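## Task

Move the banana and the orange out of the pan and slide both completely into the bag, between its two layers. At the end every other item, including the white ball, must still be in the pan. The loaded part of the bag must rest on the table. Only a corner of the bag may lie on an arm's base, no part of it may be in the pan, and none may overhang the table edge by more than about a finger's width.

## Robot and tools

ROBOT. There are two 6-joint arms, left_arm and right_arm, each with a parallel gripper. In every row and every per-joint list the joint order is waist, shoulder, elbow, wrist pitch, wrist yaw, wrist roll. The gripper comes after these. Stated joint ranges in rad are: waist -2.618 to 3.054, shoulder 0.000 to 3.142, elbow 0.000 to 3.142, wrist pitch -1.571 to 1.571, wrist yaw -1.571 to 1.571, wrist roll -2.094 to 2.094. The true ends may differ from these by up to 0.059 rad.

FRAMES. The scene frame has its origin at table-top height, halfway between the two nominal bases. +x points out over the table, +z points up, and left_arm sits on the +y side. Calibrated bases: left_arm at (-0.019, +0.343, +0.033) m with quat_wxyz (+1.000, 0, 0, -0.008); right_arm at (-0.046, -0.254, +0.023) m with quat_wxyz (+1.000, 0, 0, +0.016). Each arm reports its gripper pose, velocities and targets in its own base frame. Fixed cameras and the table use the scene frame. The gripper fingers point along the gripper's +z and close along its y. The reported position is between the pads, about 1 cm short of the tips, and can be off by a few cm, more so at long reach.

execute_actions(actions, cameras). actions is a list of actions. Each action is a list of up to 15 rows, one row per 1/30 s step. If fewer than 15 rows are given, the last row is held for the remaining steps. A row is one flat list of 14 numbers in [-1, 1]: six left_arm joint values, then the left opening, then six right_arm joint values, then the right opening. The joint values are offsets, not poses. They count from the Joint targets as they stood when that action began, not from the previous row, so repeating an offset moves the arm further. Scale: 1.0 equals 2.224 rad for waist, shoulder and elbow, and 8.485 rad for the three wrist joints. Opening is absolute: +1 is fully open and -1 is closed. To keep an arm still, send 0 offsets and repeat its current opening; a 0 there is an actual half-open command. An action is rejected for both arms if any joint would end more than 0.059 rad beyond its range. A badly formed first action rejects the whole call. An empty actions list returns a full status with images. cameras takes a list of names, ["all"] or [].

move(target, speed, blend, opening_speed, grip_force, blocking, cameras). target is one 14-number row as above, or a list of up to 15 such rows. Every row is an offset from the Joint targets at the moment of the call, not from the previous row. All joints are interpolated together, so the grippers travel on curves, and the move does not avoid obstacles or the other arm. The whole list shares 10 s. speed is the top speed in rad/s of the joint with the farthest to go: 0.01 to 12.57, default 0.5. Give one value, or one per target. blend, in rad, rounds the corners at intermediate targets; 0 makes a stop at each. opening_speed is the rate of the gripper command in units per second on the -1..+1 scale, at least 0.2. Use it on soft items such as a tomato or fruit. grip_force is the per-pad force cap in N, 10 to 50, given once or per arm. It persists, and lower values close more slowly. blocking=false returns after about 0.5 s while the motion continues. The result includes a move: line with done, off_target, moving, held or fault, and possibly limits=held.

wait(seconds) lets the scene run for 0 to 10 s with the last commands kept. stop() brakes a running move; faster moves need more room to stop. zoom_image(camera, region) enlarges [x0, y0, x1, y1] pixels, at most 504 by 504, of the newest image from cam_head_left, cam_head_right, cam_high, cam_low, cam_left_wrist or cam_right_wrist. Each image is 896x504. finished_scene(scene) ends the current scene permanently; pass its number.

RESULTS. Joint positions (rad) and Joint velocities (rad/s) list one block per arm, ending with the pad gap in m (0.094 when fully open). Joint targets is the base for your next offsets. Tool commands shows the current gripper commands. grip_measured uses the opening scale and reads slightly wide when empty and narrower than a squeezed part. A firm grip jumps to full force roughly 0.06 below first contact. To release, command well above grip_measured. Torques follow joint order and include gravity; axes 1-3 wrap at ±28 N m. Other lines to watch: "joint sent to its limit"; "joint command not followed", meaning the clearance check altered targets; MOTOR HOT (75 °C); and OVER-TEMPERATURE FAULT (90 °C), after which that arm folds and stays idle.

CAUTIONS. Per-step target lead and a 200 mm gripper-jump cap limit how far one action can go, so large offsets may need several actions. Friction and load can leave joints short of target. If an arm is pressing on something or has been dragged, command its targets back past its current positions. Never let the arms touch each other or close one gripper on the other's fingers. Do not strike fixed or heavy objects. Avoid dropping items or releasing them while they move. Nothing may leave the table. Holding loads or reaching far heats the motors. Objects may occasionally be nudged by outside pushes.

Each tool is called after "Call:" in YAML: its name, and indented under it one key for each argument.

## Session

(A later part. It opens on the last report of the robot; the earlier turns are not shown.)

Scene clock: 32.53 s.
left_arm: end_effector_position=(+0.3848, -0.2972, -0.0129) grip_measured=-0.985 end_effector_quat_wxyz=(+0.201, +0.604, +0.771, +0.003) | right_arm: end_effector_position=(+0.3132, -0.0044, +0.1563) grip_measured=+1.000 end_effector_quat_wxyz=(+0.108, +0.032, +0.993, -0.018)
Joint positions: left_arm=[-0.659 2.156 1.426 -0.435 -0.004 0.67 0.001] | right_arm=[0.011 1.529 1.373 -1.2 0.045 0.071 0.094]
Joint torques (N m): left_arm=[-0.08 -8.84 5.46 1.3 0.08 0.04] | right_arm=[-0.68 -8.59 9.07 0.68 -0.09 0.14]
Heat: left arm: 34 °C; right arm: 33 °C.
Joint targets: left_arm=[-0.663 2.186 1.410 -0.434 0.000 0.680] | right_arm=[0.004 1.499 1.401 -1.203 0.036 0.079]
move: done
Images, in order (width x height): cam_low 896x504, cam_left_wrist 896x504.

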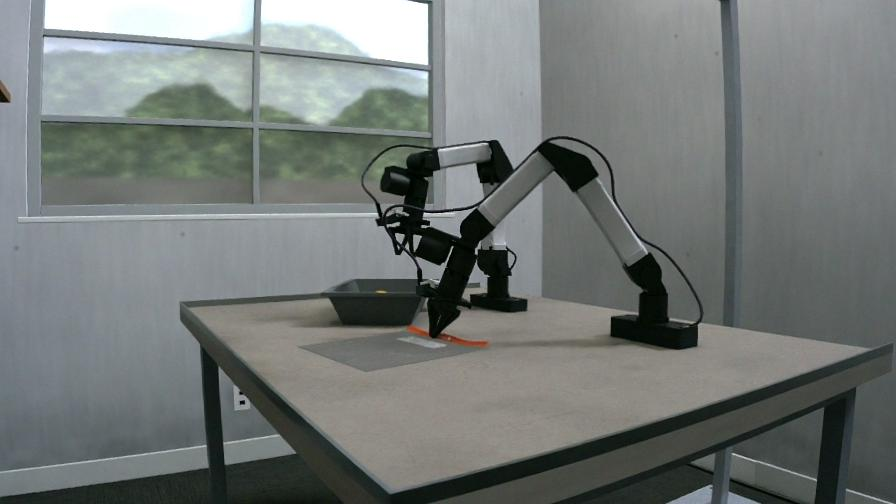

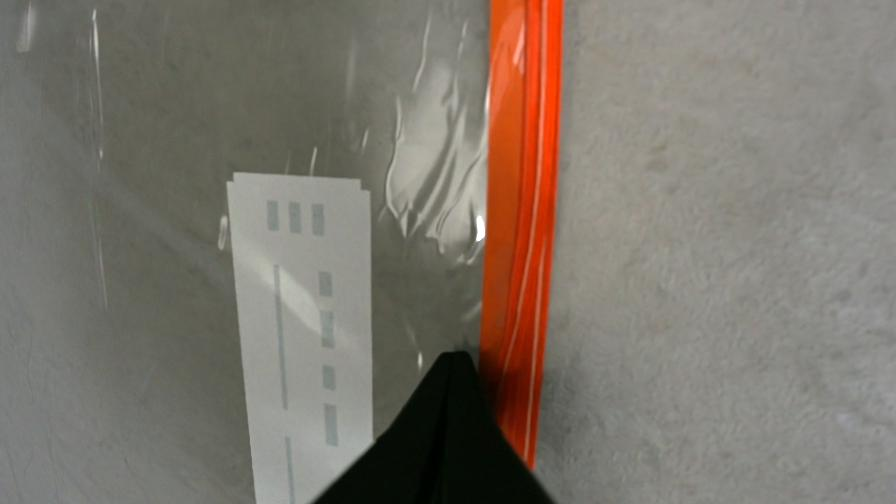

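Call:
move:
  target: [0,-0.0562,0.0655,-0.0285,0,0,-1,0,0,0,0,0,0,1]
  speed: 0.15
  cameras: ["cam_left_wrist","cam_low"]

Call:
zoom_image:
  camera: "cam_low"
  region: [390, 290, 510, 360]

Scene clock: 35.00 s.
left_arm: end_effector_position=(+0.3774, -0.2914, +0.0304) grip_measured=-0.985 end_effector_quat_wxyz=(+0.175, +0.607, +0.775, +0.003) | right_arm: end_effector_position=(+0.3132, -0.0044, +0.1563) grip_measured=+1.000 end_effector_quat_wxyz=(+0.108, +0.032, +0.993, -0.018)
Joint positions: left_arm=[-0.659 2.094 1.536 -0.662 -0.004 0.67 0.001] | right_arm=[0.011 1.529 1.373 -1.2 0.045 0.071 0.094]
Joint torques (N m): left_arm=[-0.05 -13.6 9.33 1.01 0.08 0.03] | right_arm=[-0.69 -8.58 9.1 0.68 -0.09 0.13]
Heat: left arm: 35 °C; right arm: 33 °C.
Joint targets: left_arm=[-0.663 2.061 1.556 -0.675 0.000 0.680] | right_arm=[0.004 1.499 1.401 -1.203 0.036 0.079]
move: done
Images, in order (width x height): cam_low 896x504, cam_left_wrist 896x504.

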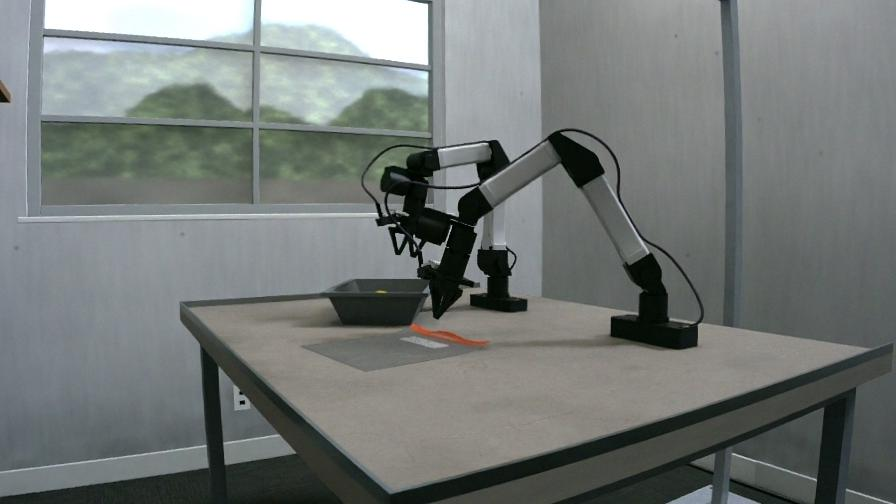

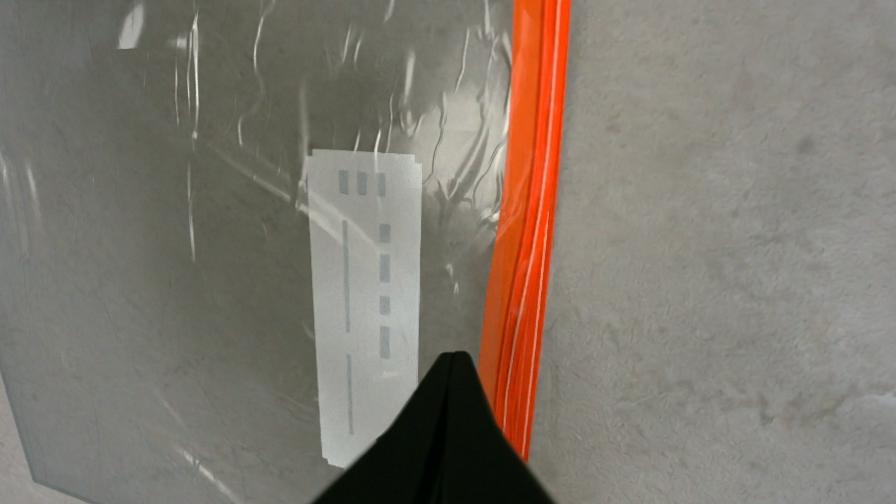

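Scaled by 4.200 from the camera's 896x504 image, which has a finer 1280x720 frame.

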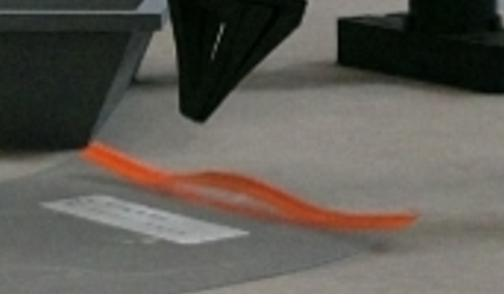

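Call:
move:
  target:
    - [0,0,0,0,0,0,0.1,0,0,0,0,0,0,1]
    - [0,0.0562,-0.0655,0.0285,0,0,0.1,0,0,0,0,0,0,1]
    - [0,0.0562,-0.0655,0.0285,0,0,-1,0,0,0,0,0,0,1]
  speed: 0.15
  opening_speed: 0.5
  cameras: ["cam_left_wrist","cam_low"]

Call:
zoom_image:
  camera: "cam_low"
  region: [390, 290, 510, 360]

Scene clock: 42.30 s.
left_arm: end_effector_position=(+0.3858, -0.2990, -0.0131) grip_measured=-0.985 end_effector_quat_wxyz=(+0.205, +0.604, +0.771, +0.001) | right_arm: end_effector_position=(+0.3132, -0.0044, +0.1563) grip_measured=+1.000 end_effector_quat_wxyz=(+0.108, +0.032, +0.993, -0.018)
Joint positions: left_arm=[-0.659 2.158 1.427 -0.427 0.001 0.67 0.001] | right_arm=[0.011 1.529 1.373 -1.2 0.045 0.071 0.094]
Joint torques (N m): left_arm=[-0.05 -9.09 5.42 1.21 0.05 0.03] | right_arm=[-0.68 -8.59 9.07 0.68 -0.09 0.13]
Heat: left arm: 36 °C; right arm: 34 °C.
Joint targets: left_arm=[-0.663 2.187 1.410 -0.434 0.000 0.680] | right_arm=[0.004 1.499 1.401 -1.203 0.036 0.079]
move: done; target 3's new numbers were sent with left_arm's shoulder 0.039 rad from that target
Images, in order (width x height): cam_low 896x504, cam_left_wrist 896x504.

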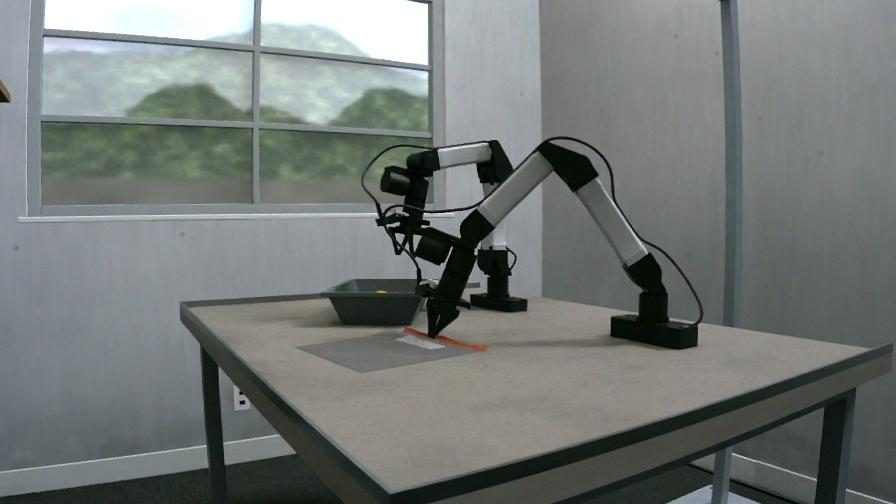

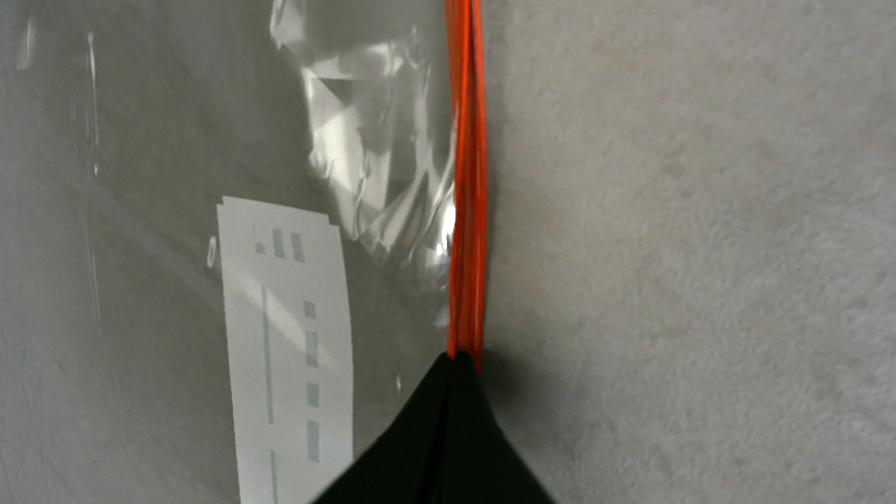

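Scaled by 4.200 from the camera's 896x504 image, which has a finer 1280x720 frame.

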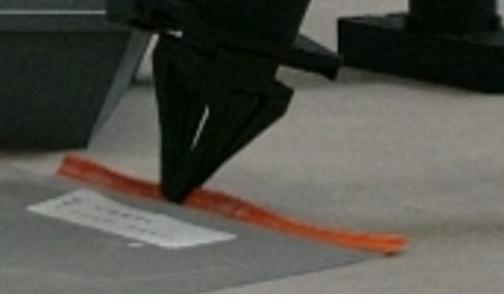

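Call:
move:
  target: [0,-0.0562,0.0655,-0.0285,0,0,-1,0,0,0,0,0,0,1]
  speed: 0.12
  cameras: ["cam_left_wrist","cam_low"]

Call:
zoom_image:
  camera: "cam_low"
  region: [390, 280, 510, 360]

Call:
zoom_image:
  camera: "cam_left_wrist"
  region: [300, 0, 700, 504]

Scene clock: 45.20 s.
left_arm: end_effector_position=(+0.3767, -0.2920, +0.0300) grip_measured=-0.985 end_effector_quat_wxyz=(+0.174, +0.607, +0.775, +0.000) | right_arm: end_effector_position=(+0.3132, -0.0044, +0.1563) grip_measured=+1.000 end_effector_quat_wxyz=(+0.108, +0.032, +0.993, -0.018)
Joint positions: left_arm=[-0.659 2.095 1.535 -0.662 0.001 0.67 0.001] | right_arm=[0.011 1.529 1.373 -1.2 0.045 0.071 0.094]
Joint torques (N m): left_arm=[-0.06 -13.65 9.39 1.03 0.05 0.04] | right_arm=[-0.69 -8.57 9.1 0.68 -0.09 0.13]
Heat: left arm: 37 °C; right arm: 34 °C.
Joint targets: left_arm=[-0.663 2.061 1.556 -0.676 0.000 0.680] | right_arm=[0.004 1.499 1.401 -1.203 0.036 0.079]
move: done
Images, in order (width x height): cam_low 896x504, cam_left_wrist 896x504.

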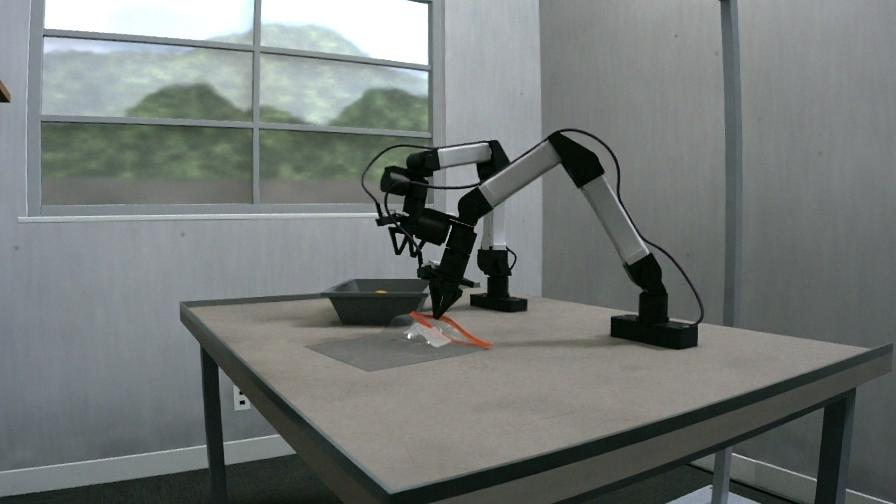

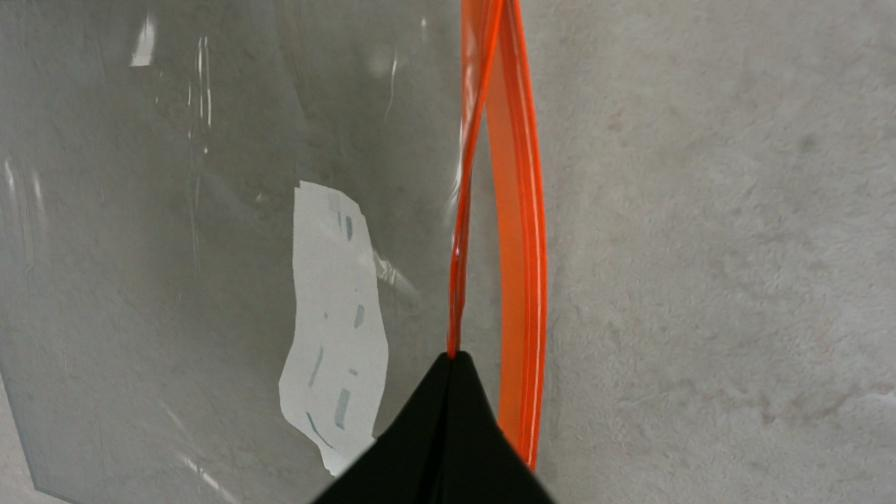

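Scaled by 4.200 from the camera's 896x504 image, which has a finer 1280x720 frame.

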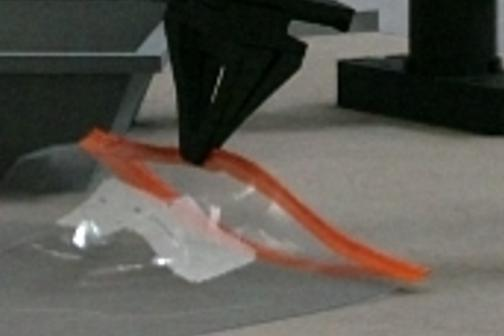

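Scaled by 1.000.

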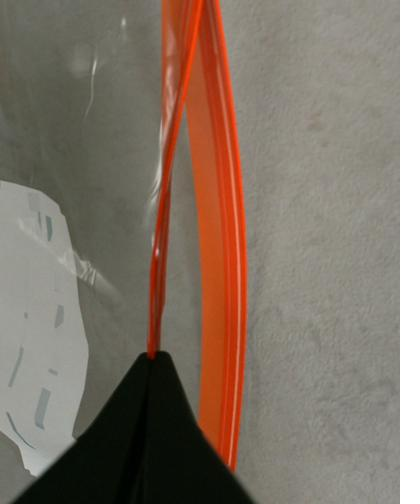

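Call:
move:
  target:
    - [-0.0166,-0.1443,-0.051,-0.0031,0,-0.0071,-1,0,0,0,0,0,0,1]
    - [-0.0499,-0.1754,0.1749,-0.0552,0,-0.0212,-1,0,0,0,0,0,0,1]
  speed: 0.25
  blend: 0.05
  cameras: ["cam_left_wrist","cam_low","cam_head_left","cam_high"]

Call:
zoom_image:
  camera: "cam_low"
  region: [340, 150, 560, 360]

Scene clock: 50.10 s.
left_arm: end_effector_position=(+0.3102, -0.2993, +0.2962) grip_measured=-0.985 end_effector_quat_wxyz=(+0.327, +0.563, +0.758, -0.042) | right_arm: end_effector_position=(+0.3132, -0.0044, +0.1563) grip_measured=+1.000 end_effector_quat_wxyz=(+0.108, +0.032, +0.993, -0.018)
Joint positions: left_arm=[-0.767 1.693 1.925 -1.131 0.001 0.511 0.001] | right_arm=[0.011 1.529 1.373 -1.2 0.045 0.071 0.094]
Joint torques (N m): left_arm=[-0.32 -9.32 9.44 1.64 0.03 -0.18] | right_arm=[-0.68 -8.59 9.07 0.67 -0.09 0.13]
Heat: left arm: 38 °C; right arm: 35 °C.
Joint targets: left_arm=[-0.774 1.671 1.945 -1.144 0.000 0.500] | right_arm=[0.004 1.499 1.401 -1.203 0.036 0.079]
move: done
Images, in order (width x height): cam_head_left 896x504, cam_high 896x504, cam_low 896x504, cam_left_wrist 896x504.

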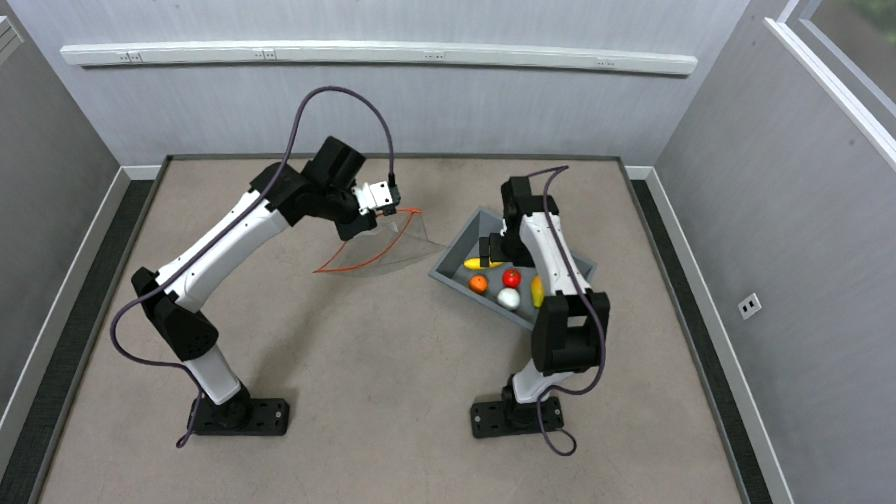

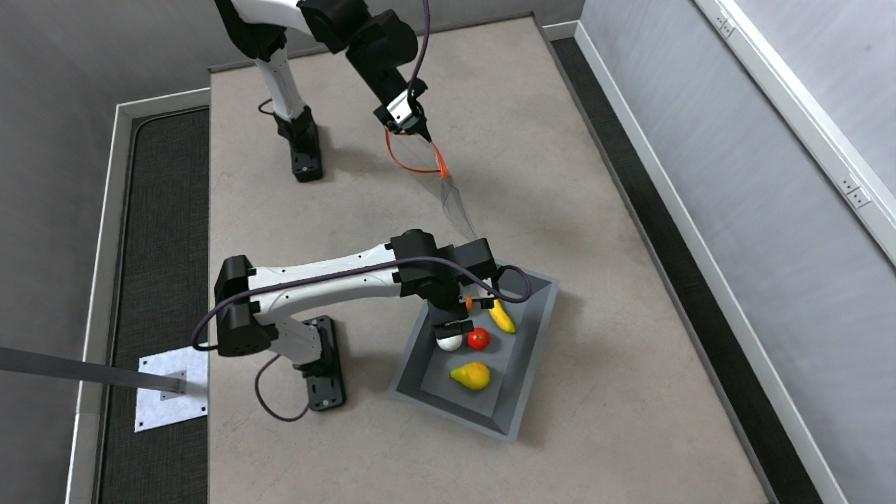

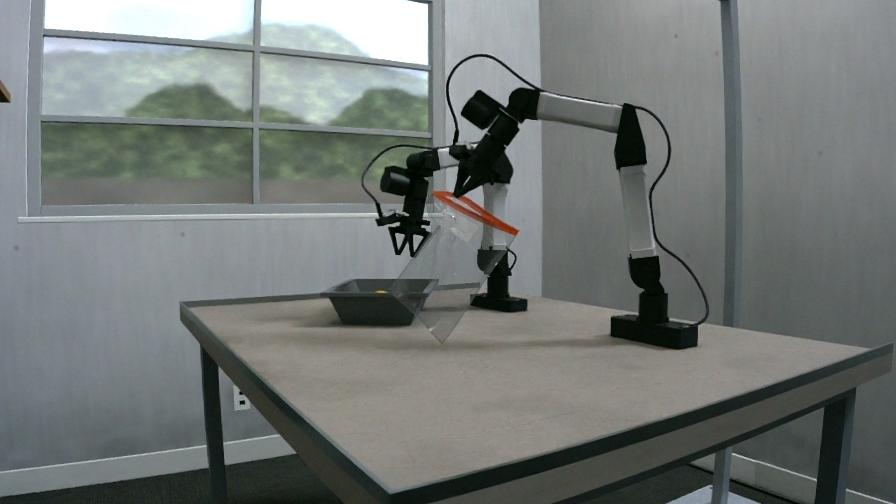

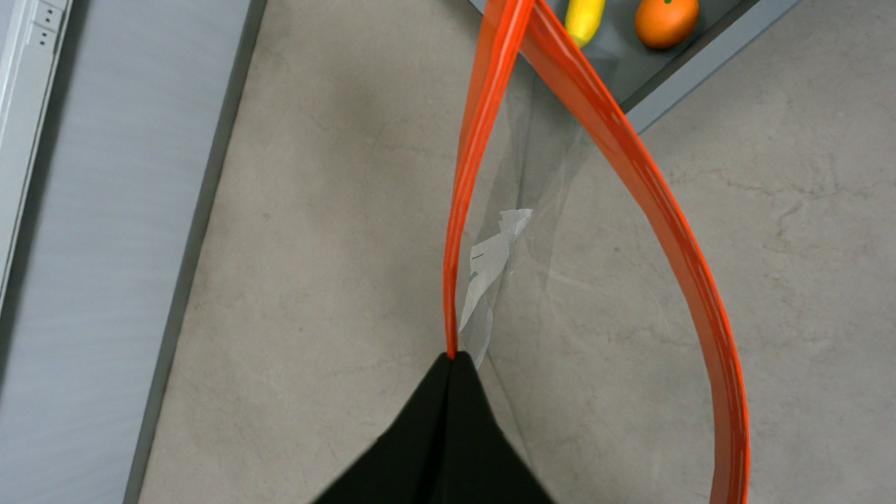

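Scaled by 2.291 from the camera's 896x504 image, which has a finer 1280x720 frame.

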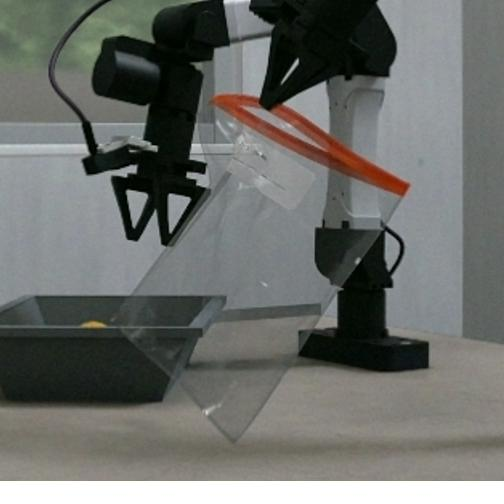

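Call:
move:
  target: [0.0674,0,0,0,0,0,-1,0.0423,0.1139,-0.0185,0.0231,-0.0042,0.059,0.4]
  speed: 0.35
  grip_force: [50, 15]
  opening_speed: 0.8
  cameras: ["cam_right_wrist","cam_head_left"]

Scene clock: 54.30 s.
left_arm: end_effector_position=(+0.3485, -0.2535, +0.2961) grip_measured=-0.985 end_effector_quat_wxyz=(+0.329, +0.509, +0.795, -0.020) | right_arm: end_effector_position=(+0.3553, +0.0310, +0.0931) grip_measured=+0.401 end_effector_quat_wxyz=(+0.081, +0.237, +0.968, +0.023)
Joint positions: left_arm=[-0.628 1.693 1.925 -1.132 0.001 0.511 0.001] | right_arm=[0.092 1.744 1.361 -1.02 0.009 0.572 0.066]
Joint torques (N m): left_arm=[0.59 -9.33 9.43 1.64 0.03 -0.17] | right_arm=[0.62 -7.01 6.2 0.74 -0.08 0.13]
Heat: left arm: 38 °C; right arm: 35 °C.
Joint targets: left_arm=[-0.624 1.671 1.945 -1.144 0.000 0.500] | right_arm=[0.098 1.753 1.360 -1.007 0.001 0.579]
grip_force (N): 50, 15
move: done
Images, in order (width x height): cam_head_left 896x504, cam_right_wrist 896x504.

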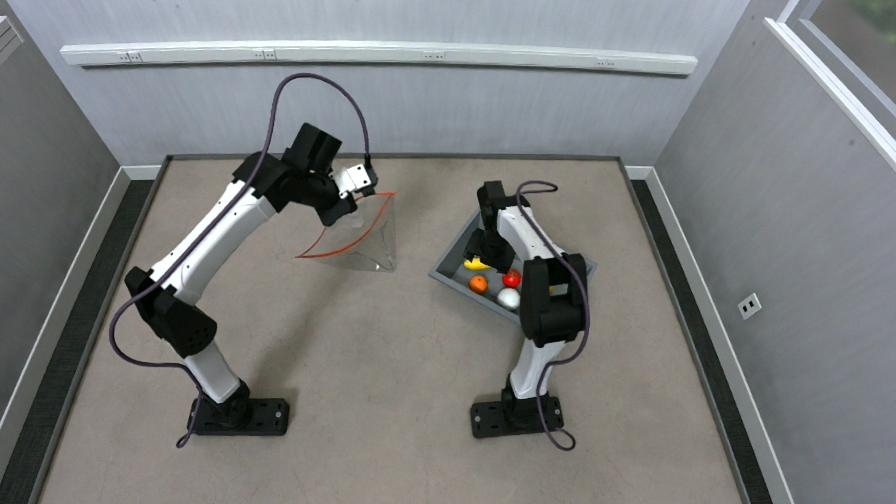

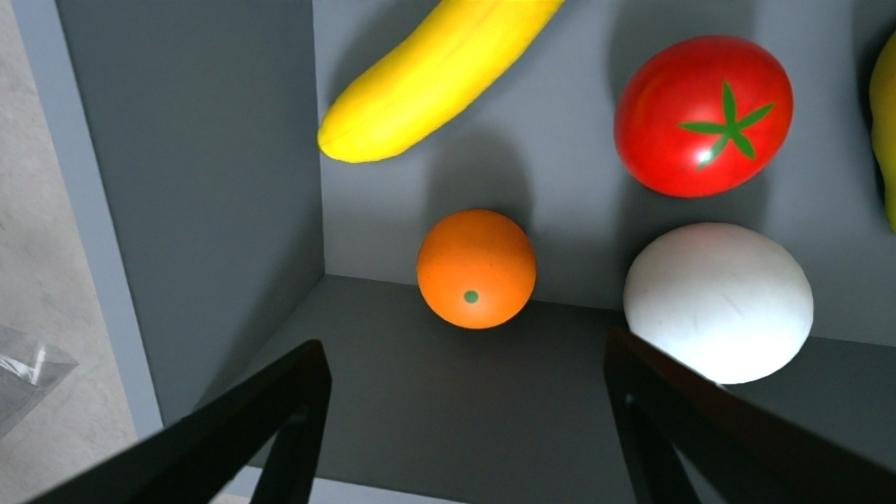

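Call:
move:
  target: [0,0,0,0,0,0,-1,-0.004,0.0354,-0.1182,0.0403,0,0,0.4]
  speed: 0.25
  cameras: ["cam_right_wrist"]

Scene clock: 57.23 s.
left_arm: end_effector_position=(+0.3485, -0.2535, +0.2961) grip_measured=-0.985 end_effector_quat_wxyz=(+0.329, +0.509, +0.795, -0.020) | right_arm: end_effector_position=(+0.3493, +0.0305, +0.0076) grip_measured=+0.401 end_effector_quat_wxyz=(+0.081, +0.237, +0.968, +0.023)
Joint positions: left_arm=[-0.628 1.693 1.925 -1.132 0.001 0.511 0.001] | right_arm=[0.092 1.822 1.099 -0.679 0.009 0.572 0.066]
Joint torques (N m): left_arm=[0.64 -9.26 9.43 1.64 0.03 -0.16] | right_arm=[-0.24 -7.02 5.61 0.75 -0.07 0.12]
Heat: left arm: 37 °C; right arm: 35 °C.
Joint targets: left_arm=[-0.624 1.671 1.945 -1.144 0.000 0.500] | right_arm=[0.089 1.832 1.097 -0.665 0.001 0.579]
grip_force (N): 50, 15
move: done
Images, in order (width x height): cam_right_wrist 896x504.

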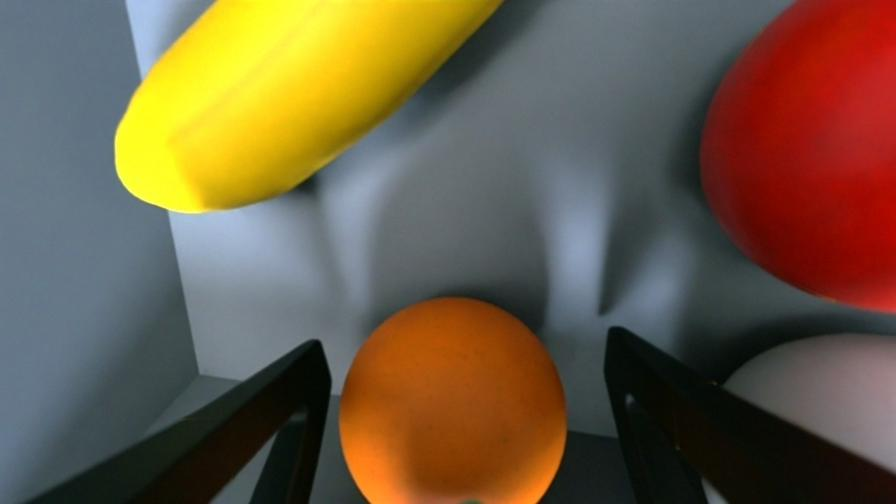

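Call:
move:
  target:
    - [0,0,0,0,0,0,-1,0.0092,-0.013,-0.0241,0.0029,0,0,0.4]
    - [0,0,0,0,0,0,-1,0.0092,-0.013,-0.0241,0.0029,0,0,-0.15]
  speed: 0.2
  opening_speed: 0.4
  cameras: ["cam_right_wrist"]

Scene clock: 61.20 s.
left_arm: end_effector_position=(+0.3485, -0.2535, +0.2961) grip_measured=-0.985 end_effector_quat_wxyz=(+0.329, +0.509, +0.795, -0.020) | right_arm: end_effector_position=(+0.3376, +0.0330, -0.0038) grip_measured=-0.084 end_effector_quat_wxyz=(+0.070, +0.232, +0.970, +0.020)
Joint positions: left_arm=[-0.628 1.693 1.925 -1.132 0.001 0.511 0.001] | right_arm=[0.102 1.822 1.051 -0.654 0.009 0.572 0.043]
Joint torques (N m): left_arm=[0.59 -9.31 9.46 1.65 0.02 -0.17] | right_arm=[0.76 -9.42 4.89 0.69 -0.07 0.11]
Heat: left arm: 37 °C; right arm: 36 °C.
Joint targets: left_arm=[-0.624 1.671 1.945 -1.144 0.000 0.500] | right_arm=[0.109 1.803 1.043 -0.641 0.000 0.579]
grip_force (N): 50, 15
move: done
Images, in order (width x height): cam_right_wrist 896x504.

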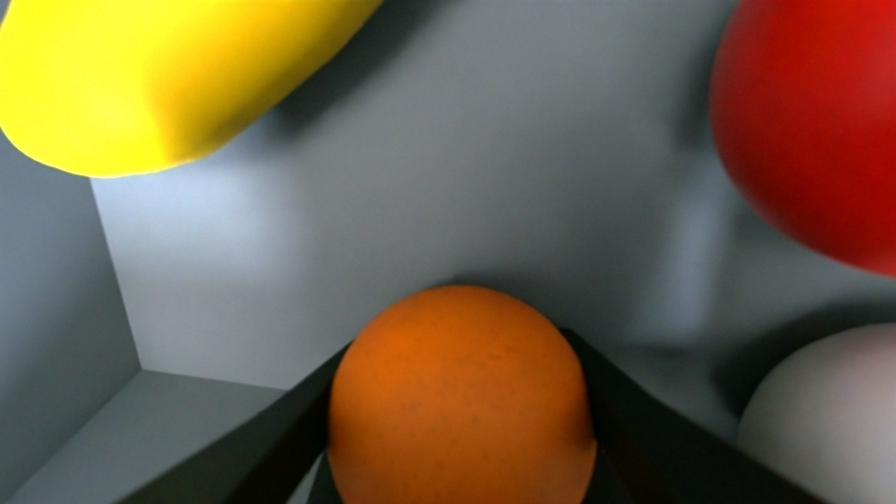

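Call:
move:
  target:
    - [0,0,0,0,0,0,-1,0,0,0,0,0,0,-0.3]
    - [0,0,0,0,0,0,-1,0,-0.0432,0.3168,-0.0942,0,0,-0.3]
    - [-0.0674,0,0,0,0,0,-1,0.2275,-0.1347,0.3272,-0.0794,0,-0.0682,-0.3]
  speed: 0.3
  blend: 0.05
  opening_speed: 0.4
  cameras: ["cam_right_wrist","cam_left_wrist","cam_head_left","cam_low"]

Call:
zoom_image:
  camera: "cam_low"
  region: [340, 130, 560, 340]

Scene clock: 67.97 s.
left_arm: end_effector_position=(+0.3100, -0.2994, +0.2961) grip_measured=-0.985 end_effector_quat_wxyz=(+0.327, +0.564, +0.758, -0.043) | right_arm: end_effector_position=(+0.2831, +0.1968, +0.2651) grip_measured=-0.094 end_effector_quat_wxyz=(+0.215, -0.288, +0.931, +0.065)
Joint positions: left_arm=[-0.768 1.693 1.925 -1.132 0.001 0.511 0.001] | right_arm=[0.611 1.531 1.745 -1.332 0.007 0.009 0.043]
Joint torques (N m): left_arm=[-0.2 -9.29 9.44 1.65 0.02 -0.17] | right_arm=[0.49 -8.25 8.66 1.29 -0.08 -0.05]
Heat: left arm: 37 °C; right arm: 37 °C.
Joint targets: left_arm=[-0.773 1.671 1.945 -1.144 0.000 0.500] | right_arm=[0.616 1.503 1.771 -1.314 0.001 0.001]
grip_force (N): 50, 15
move: done; blend cut to 0 rad at target 1
Images, in order (width x height): cam_head_left 896x504, cam_low 896x504, cam_left_wrist 896x504, cam_right_wrist 896x504.

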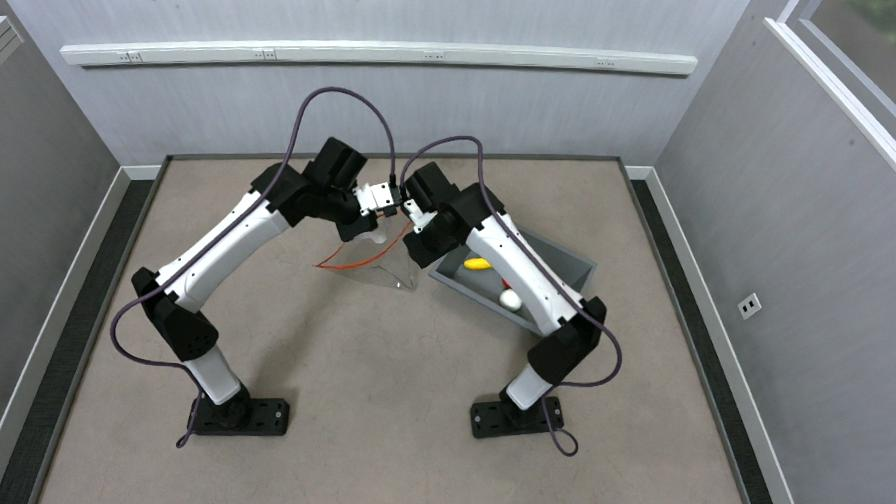

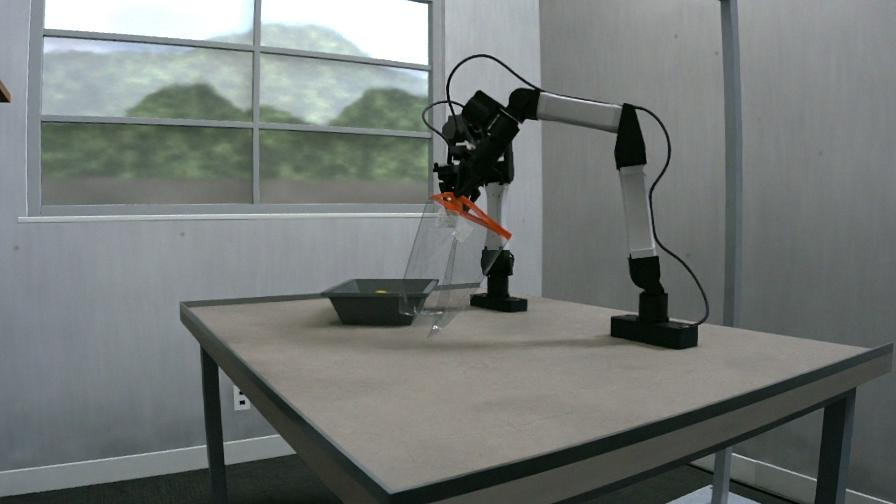

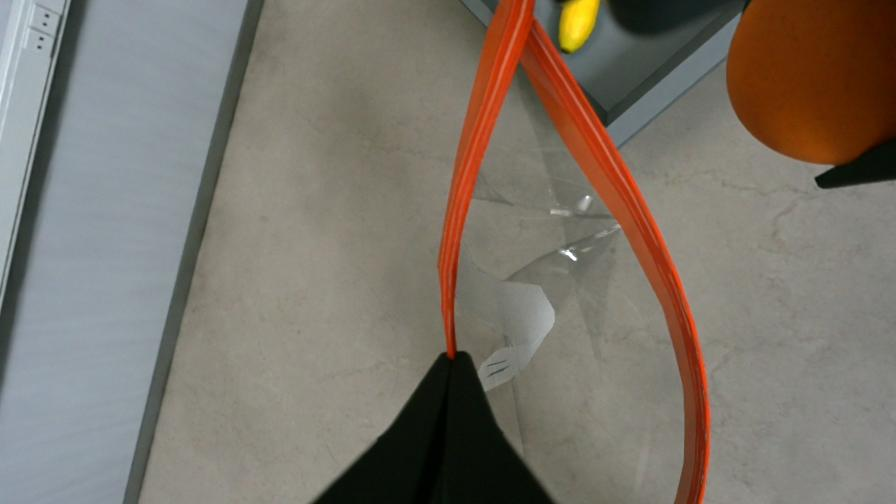

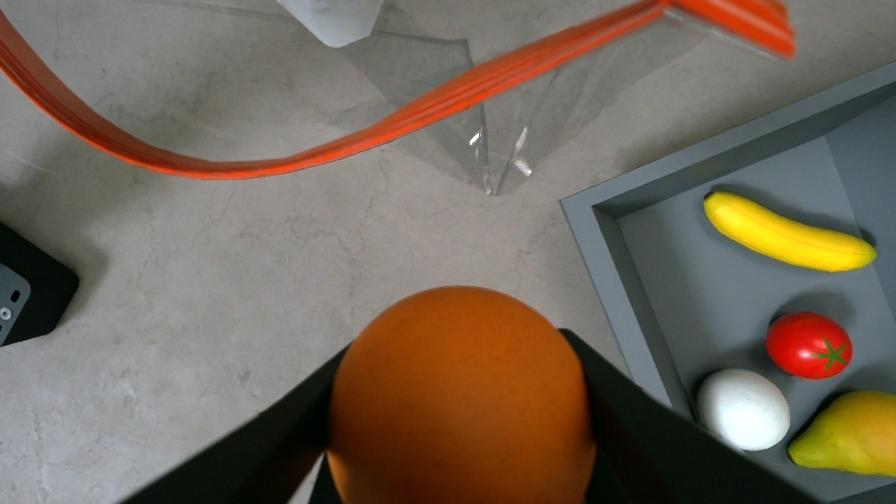

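Scaled by 2.291 from the camera's 896x504 image, which has a finer 1280x720 frame.

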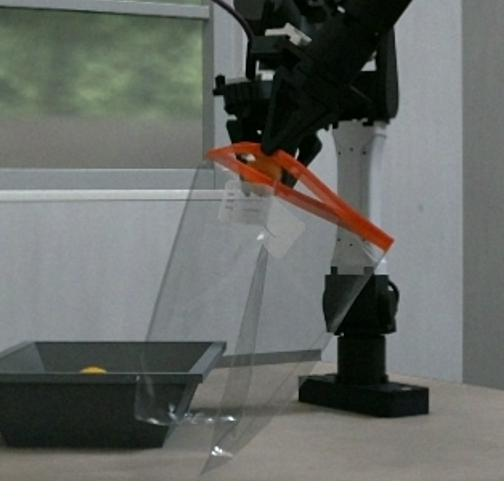

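Call:
move:
  target: [0,0,0,0,0,0,-1,0.0292,0.154,0.2185,-0.017,0,0,-0.3]
  speed: 0.2
  cameras: ["cam_right_wrist","cam_left_wrist"]

Call:
wait:
  seconds: 0
  cameras: ["cam_low"]

Call:
zoom_image:
  camera: "cam_low"
  region: [340, 130, 560, 340]

Scene clock: 71.53 s.
left_arm: end_effector_position=(+0.3119, -0.2791, +0.3010) grip_measured=-0.985 end_effector_quat_wxyz=(+0.322, +0.542, +0.776, -0.023) | right_arm: end_effector_position=(+0.3161, +0.2270, +0.2972) grip_measured=-0.094 end_effector_quat_wxyz=(+0.209, -0.295, +0.931, +0.052)
Joint positions: left_arm=[-0.746 1.669 1.929 -1.174 -0.039 0.487 0.001] | right_arm=[0.64 1.819 2.23 -1.55 0.038 0.019 0.043]
Joint torques (N m): left_arm=[-1.91 -7.06 8.9 2.1 0.39 0.05] | right_arm=[3.97 -5.38 8.25 1.98 -0.36 -0.14]
Heat: left arm: 37 °C; right arm: 36 °C.
Joint targets: left_arm=[-0.774 1.671 1.945 -1.144 0.000 0.500] | right_arm=[0.680 1.846 2.257 -1.458 0.000 0.001]
grip_force (N): 50, 15
move: off_target (left_arm, right_arm); left_arm: the wrist yaw is farthest, 0.039 rad from its target; right_arm: the wrist pitch is farthest, 0.092 rad from its target
Images, in order (width x height): cam_left_wrist 896x504, cam_right_wrist 896x504.

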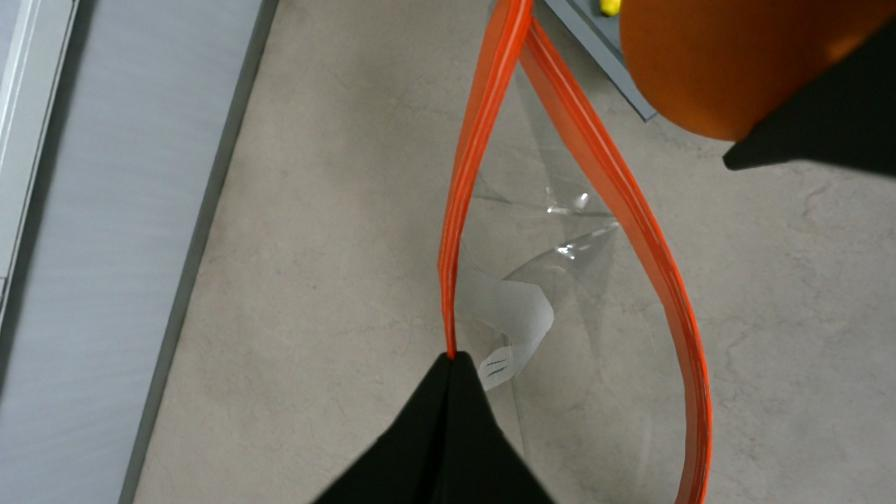

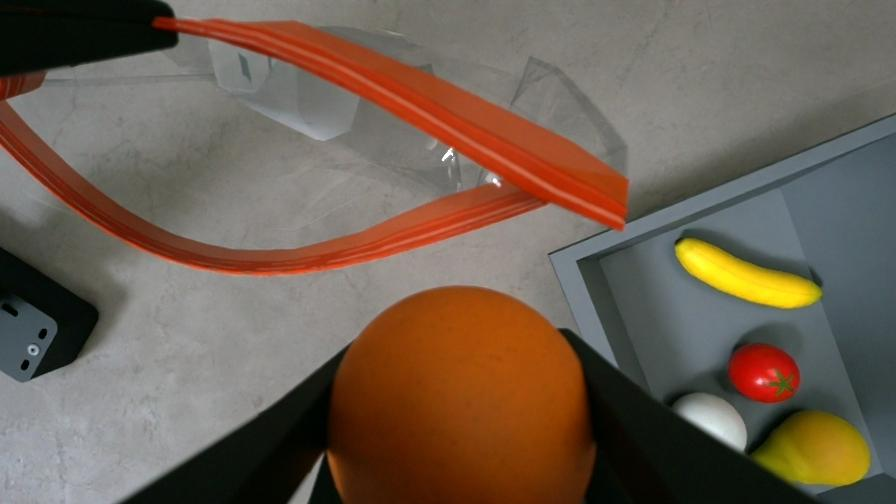

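Scene clock: 71.53 s.
left_arm: end_effector_position=(+0.3119, -0.2791, +0.3010) grip_measured=-0.985 end_effector_quat_wxyz=(+0.322, +0.542, +0.776, -0.023) | right_arm: end_effector_position=(+0.3161, +0.2270, +0.2972) grip_measured=-0.094 end_effector_quat_wxyz=(+0.209, -0.295, +0.931, +0.052)
Joint positions: left_arm=[-0.746 1.669 1.929 -1.174 -0.039 0.487 0.001] | right_arm=[0.64 1.819 2.23 -1.55 0.038 0.019 0.043]
Joint torques (N m): left_arm=[-1.91 -7.06 8.9 2.1 0.39 0.05] | right_arm=[3.97 -5.38 8.25 1.98 -0.36 -0.14]
Heat: left arm: 37 °C; right arm: 36 °C.
Joint targets: left_arm=[-0.774 1.671 1.945 -1.144 0.000 0.500] | right_arm=[0.680 1.846 2.257 -1.458 0.000 0.001]
Tool commands: left_gripper/opening=-1.0 right_gripper/opening=-0.3
grip_force (N): 50, 15
Images, in order (width x height): cam_low 896x504.

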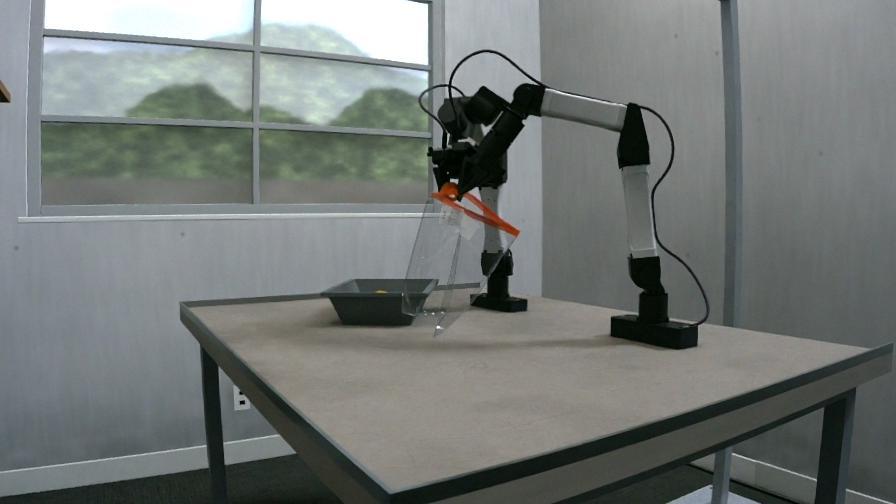

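Scaled by 2.291 from the camera's 896x504 image, which has a finer 1280x720 frame.

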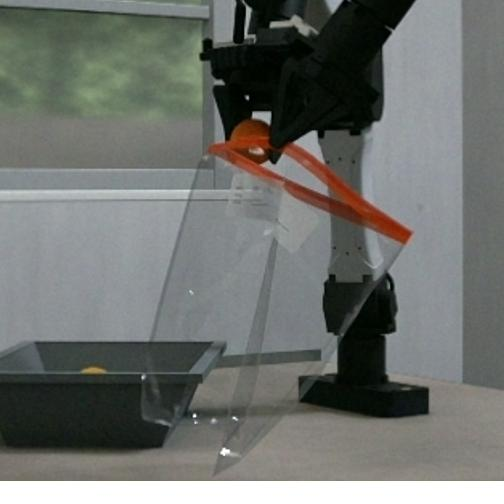

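Call:
move:
  target: [0,0,0,0,0,0,-1,-0.0292,-0.04,-0.08,0.005,0,0,-0.3]
  speed: 0.3
  cameras: ["cam_right_wrist","cam_left_wrist","cam_head_left"]

Call:
zoom_image:
  camera: "cam_head_left"
  region: [300, 100, 560, 320]

Scene clock: 72.60 s.
left_arm: end_effector_position=(+0.3068, -0.2812, +0.2992) grip_measured=-0.985 end_effector_quat_wxyz=(+0.316, +0.548, +0.774, -0.025) | right_arm: end_effector_position=(+0.3243, +0.2273, +0.2717) grip_measured=-0.094 end_effector_quat_wxyz=(+0.193, -0.290, +0.936, +0.049)
Joint positions: left_arm=[-0.757 1.669 1.929 -1.186 -0.037 0.488 0.001] | right_arm=[0.625 1.813 2.114 -1.472 0.03 0.018 0.043]
Joint torques (N m): left_arm=[0.27 -7.34 7.3 1.74 0 -0.07] | right_arm=[0.08 -7.83 6.49 1.05 0 0.05]
Heat: left arm: 37 °C; right arm: 36 °C.
Joint targets: left_arm=[-0.757 1.669 1.929 -1.186 -0.038 0.488] | right_arm=[0.625 1.812 2.119 -1.470 0.031 0.018]
grip_force (N): 50, 15
move: held (right_arm; a check stopped the path), off_target (left_arm); limits=held; left_arm: the wrist pitch is farthest, 0.042 rad from its target; right_arm: the shoulder is farthest, 0.056 rad from its target
joint command not followed: on one or more control steps a check withheld the commanded joint targets of the left arm, and it was not sent them on those steps.
cause: the commanded joint targets, or the way to them, would bring a part of the robot too close to another arm (this arm's wrist camera and the right arm's wrist (the part past the wrist pitch), where that arm would come to rest).
joint command not followed: on one or more control steps a check withheld the commanded joint targets of the right arm, and it was not sent them on those steps.
cause: the commanded joint targets, or the way to them, would bring a part of the robot too close to another arm (this arm's wrist (the part past the wrist pitch) and the left arm's wrist camera, where that arm would come to rest).
Images, in order (width x height): cam_head_left 896x504, cam_left_wrist 896x504, cam_right_wrist 896x504.

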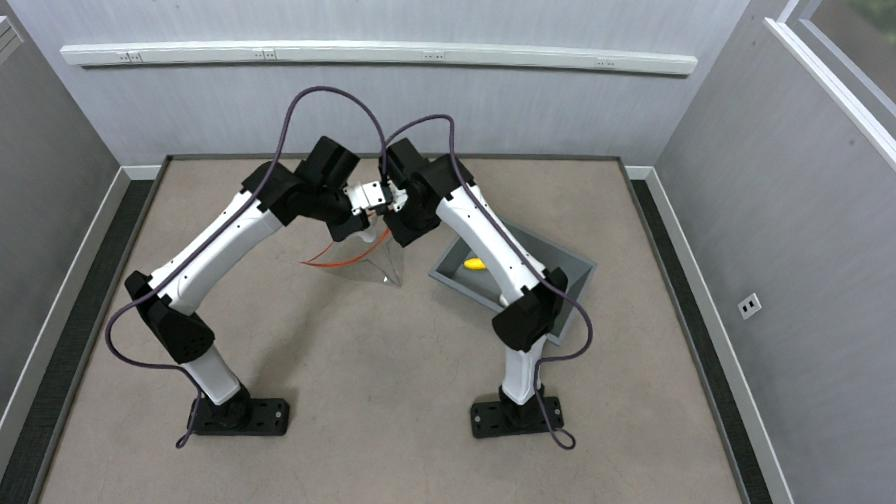

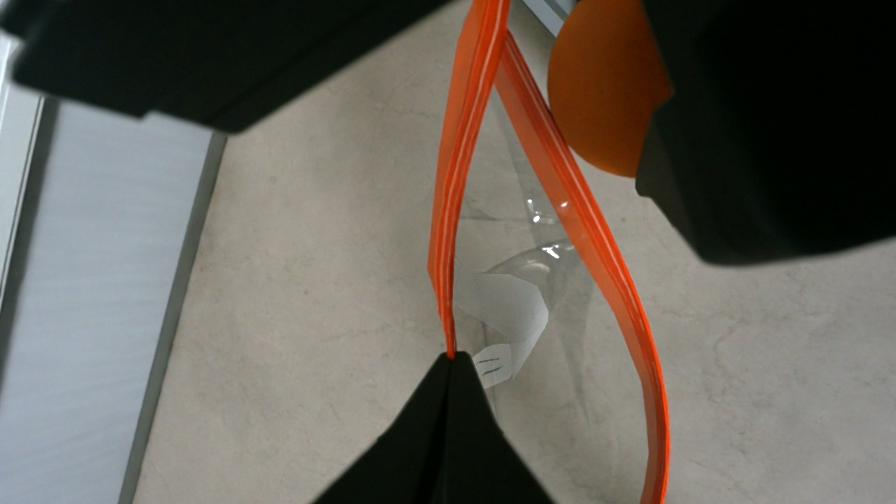

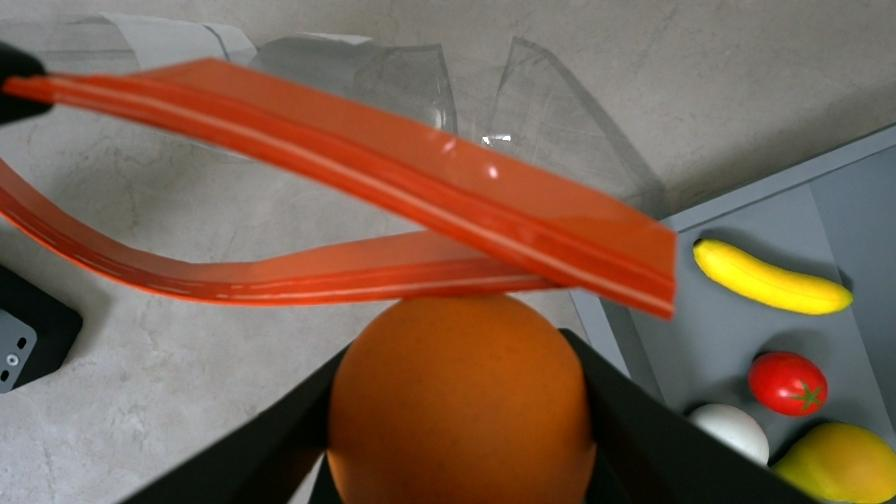

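Scaled by 1.938 from the camera's 896x504 image, which has a finer 1280x720 frame.

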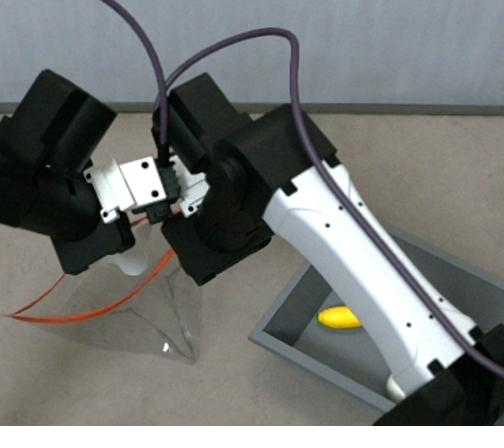

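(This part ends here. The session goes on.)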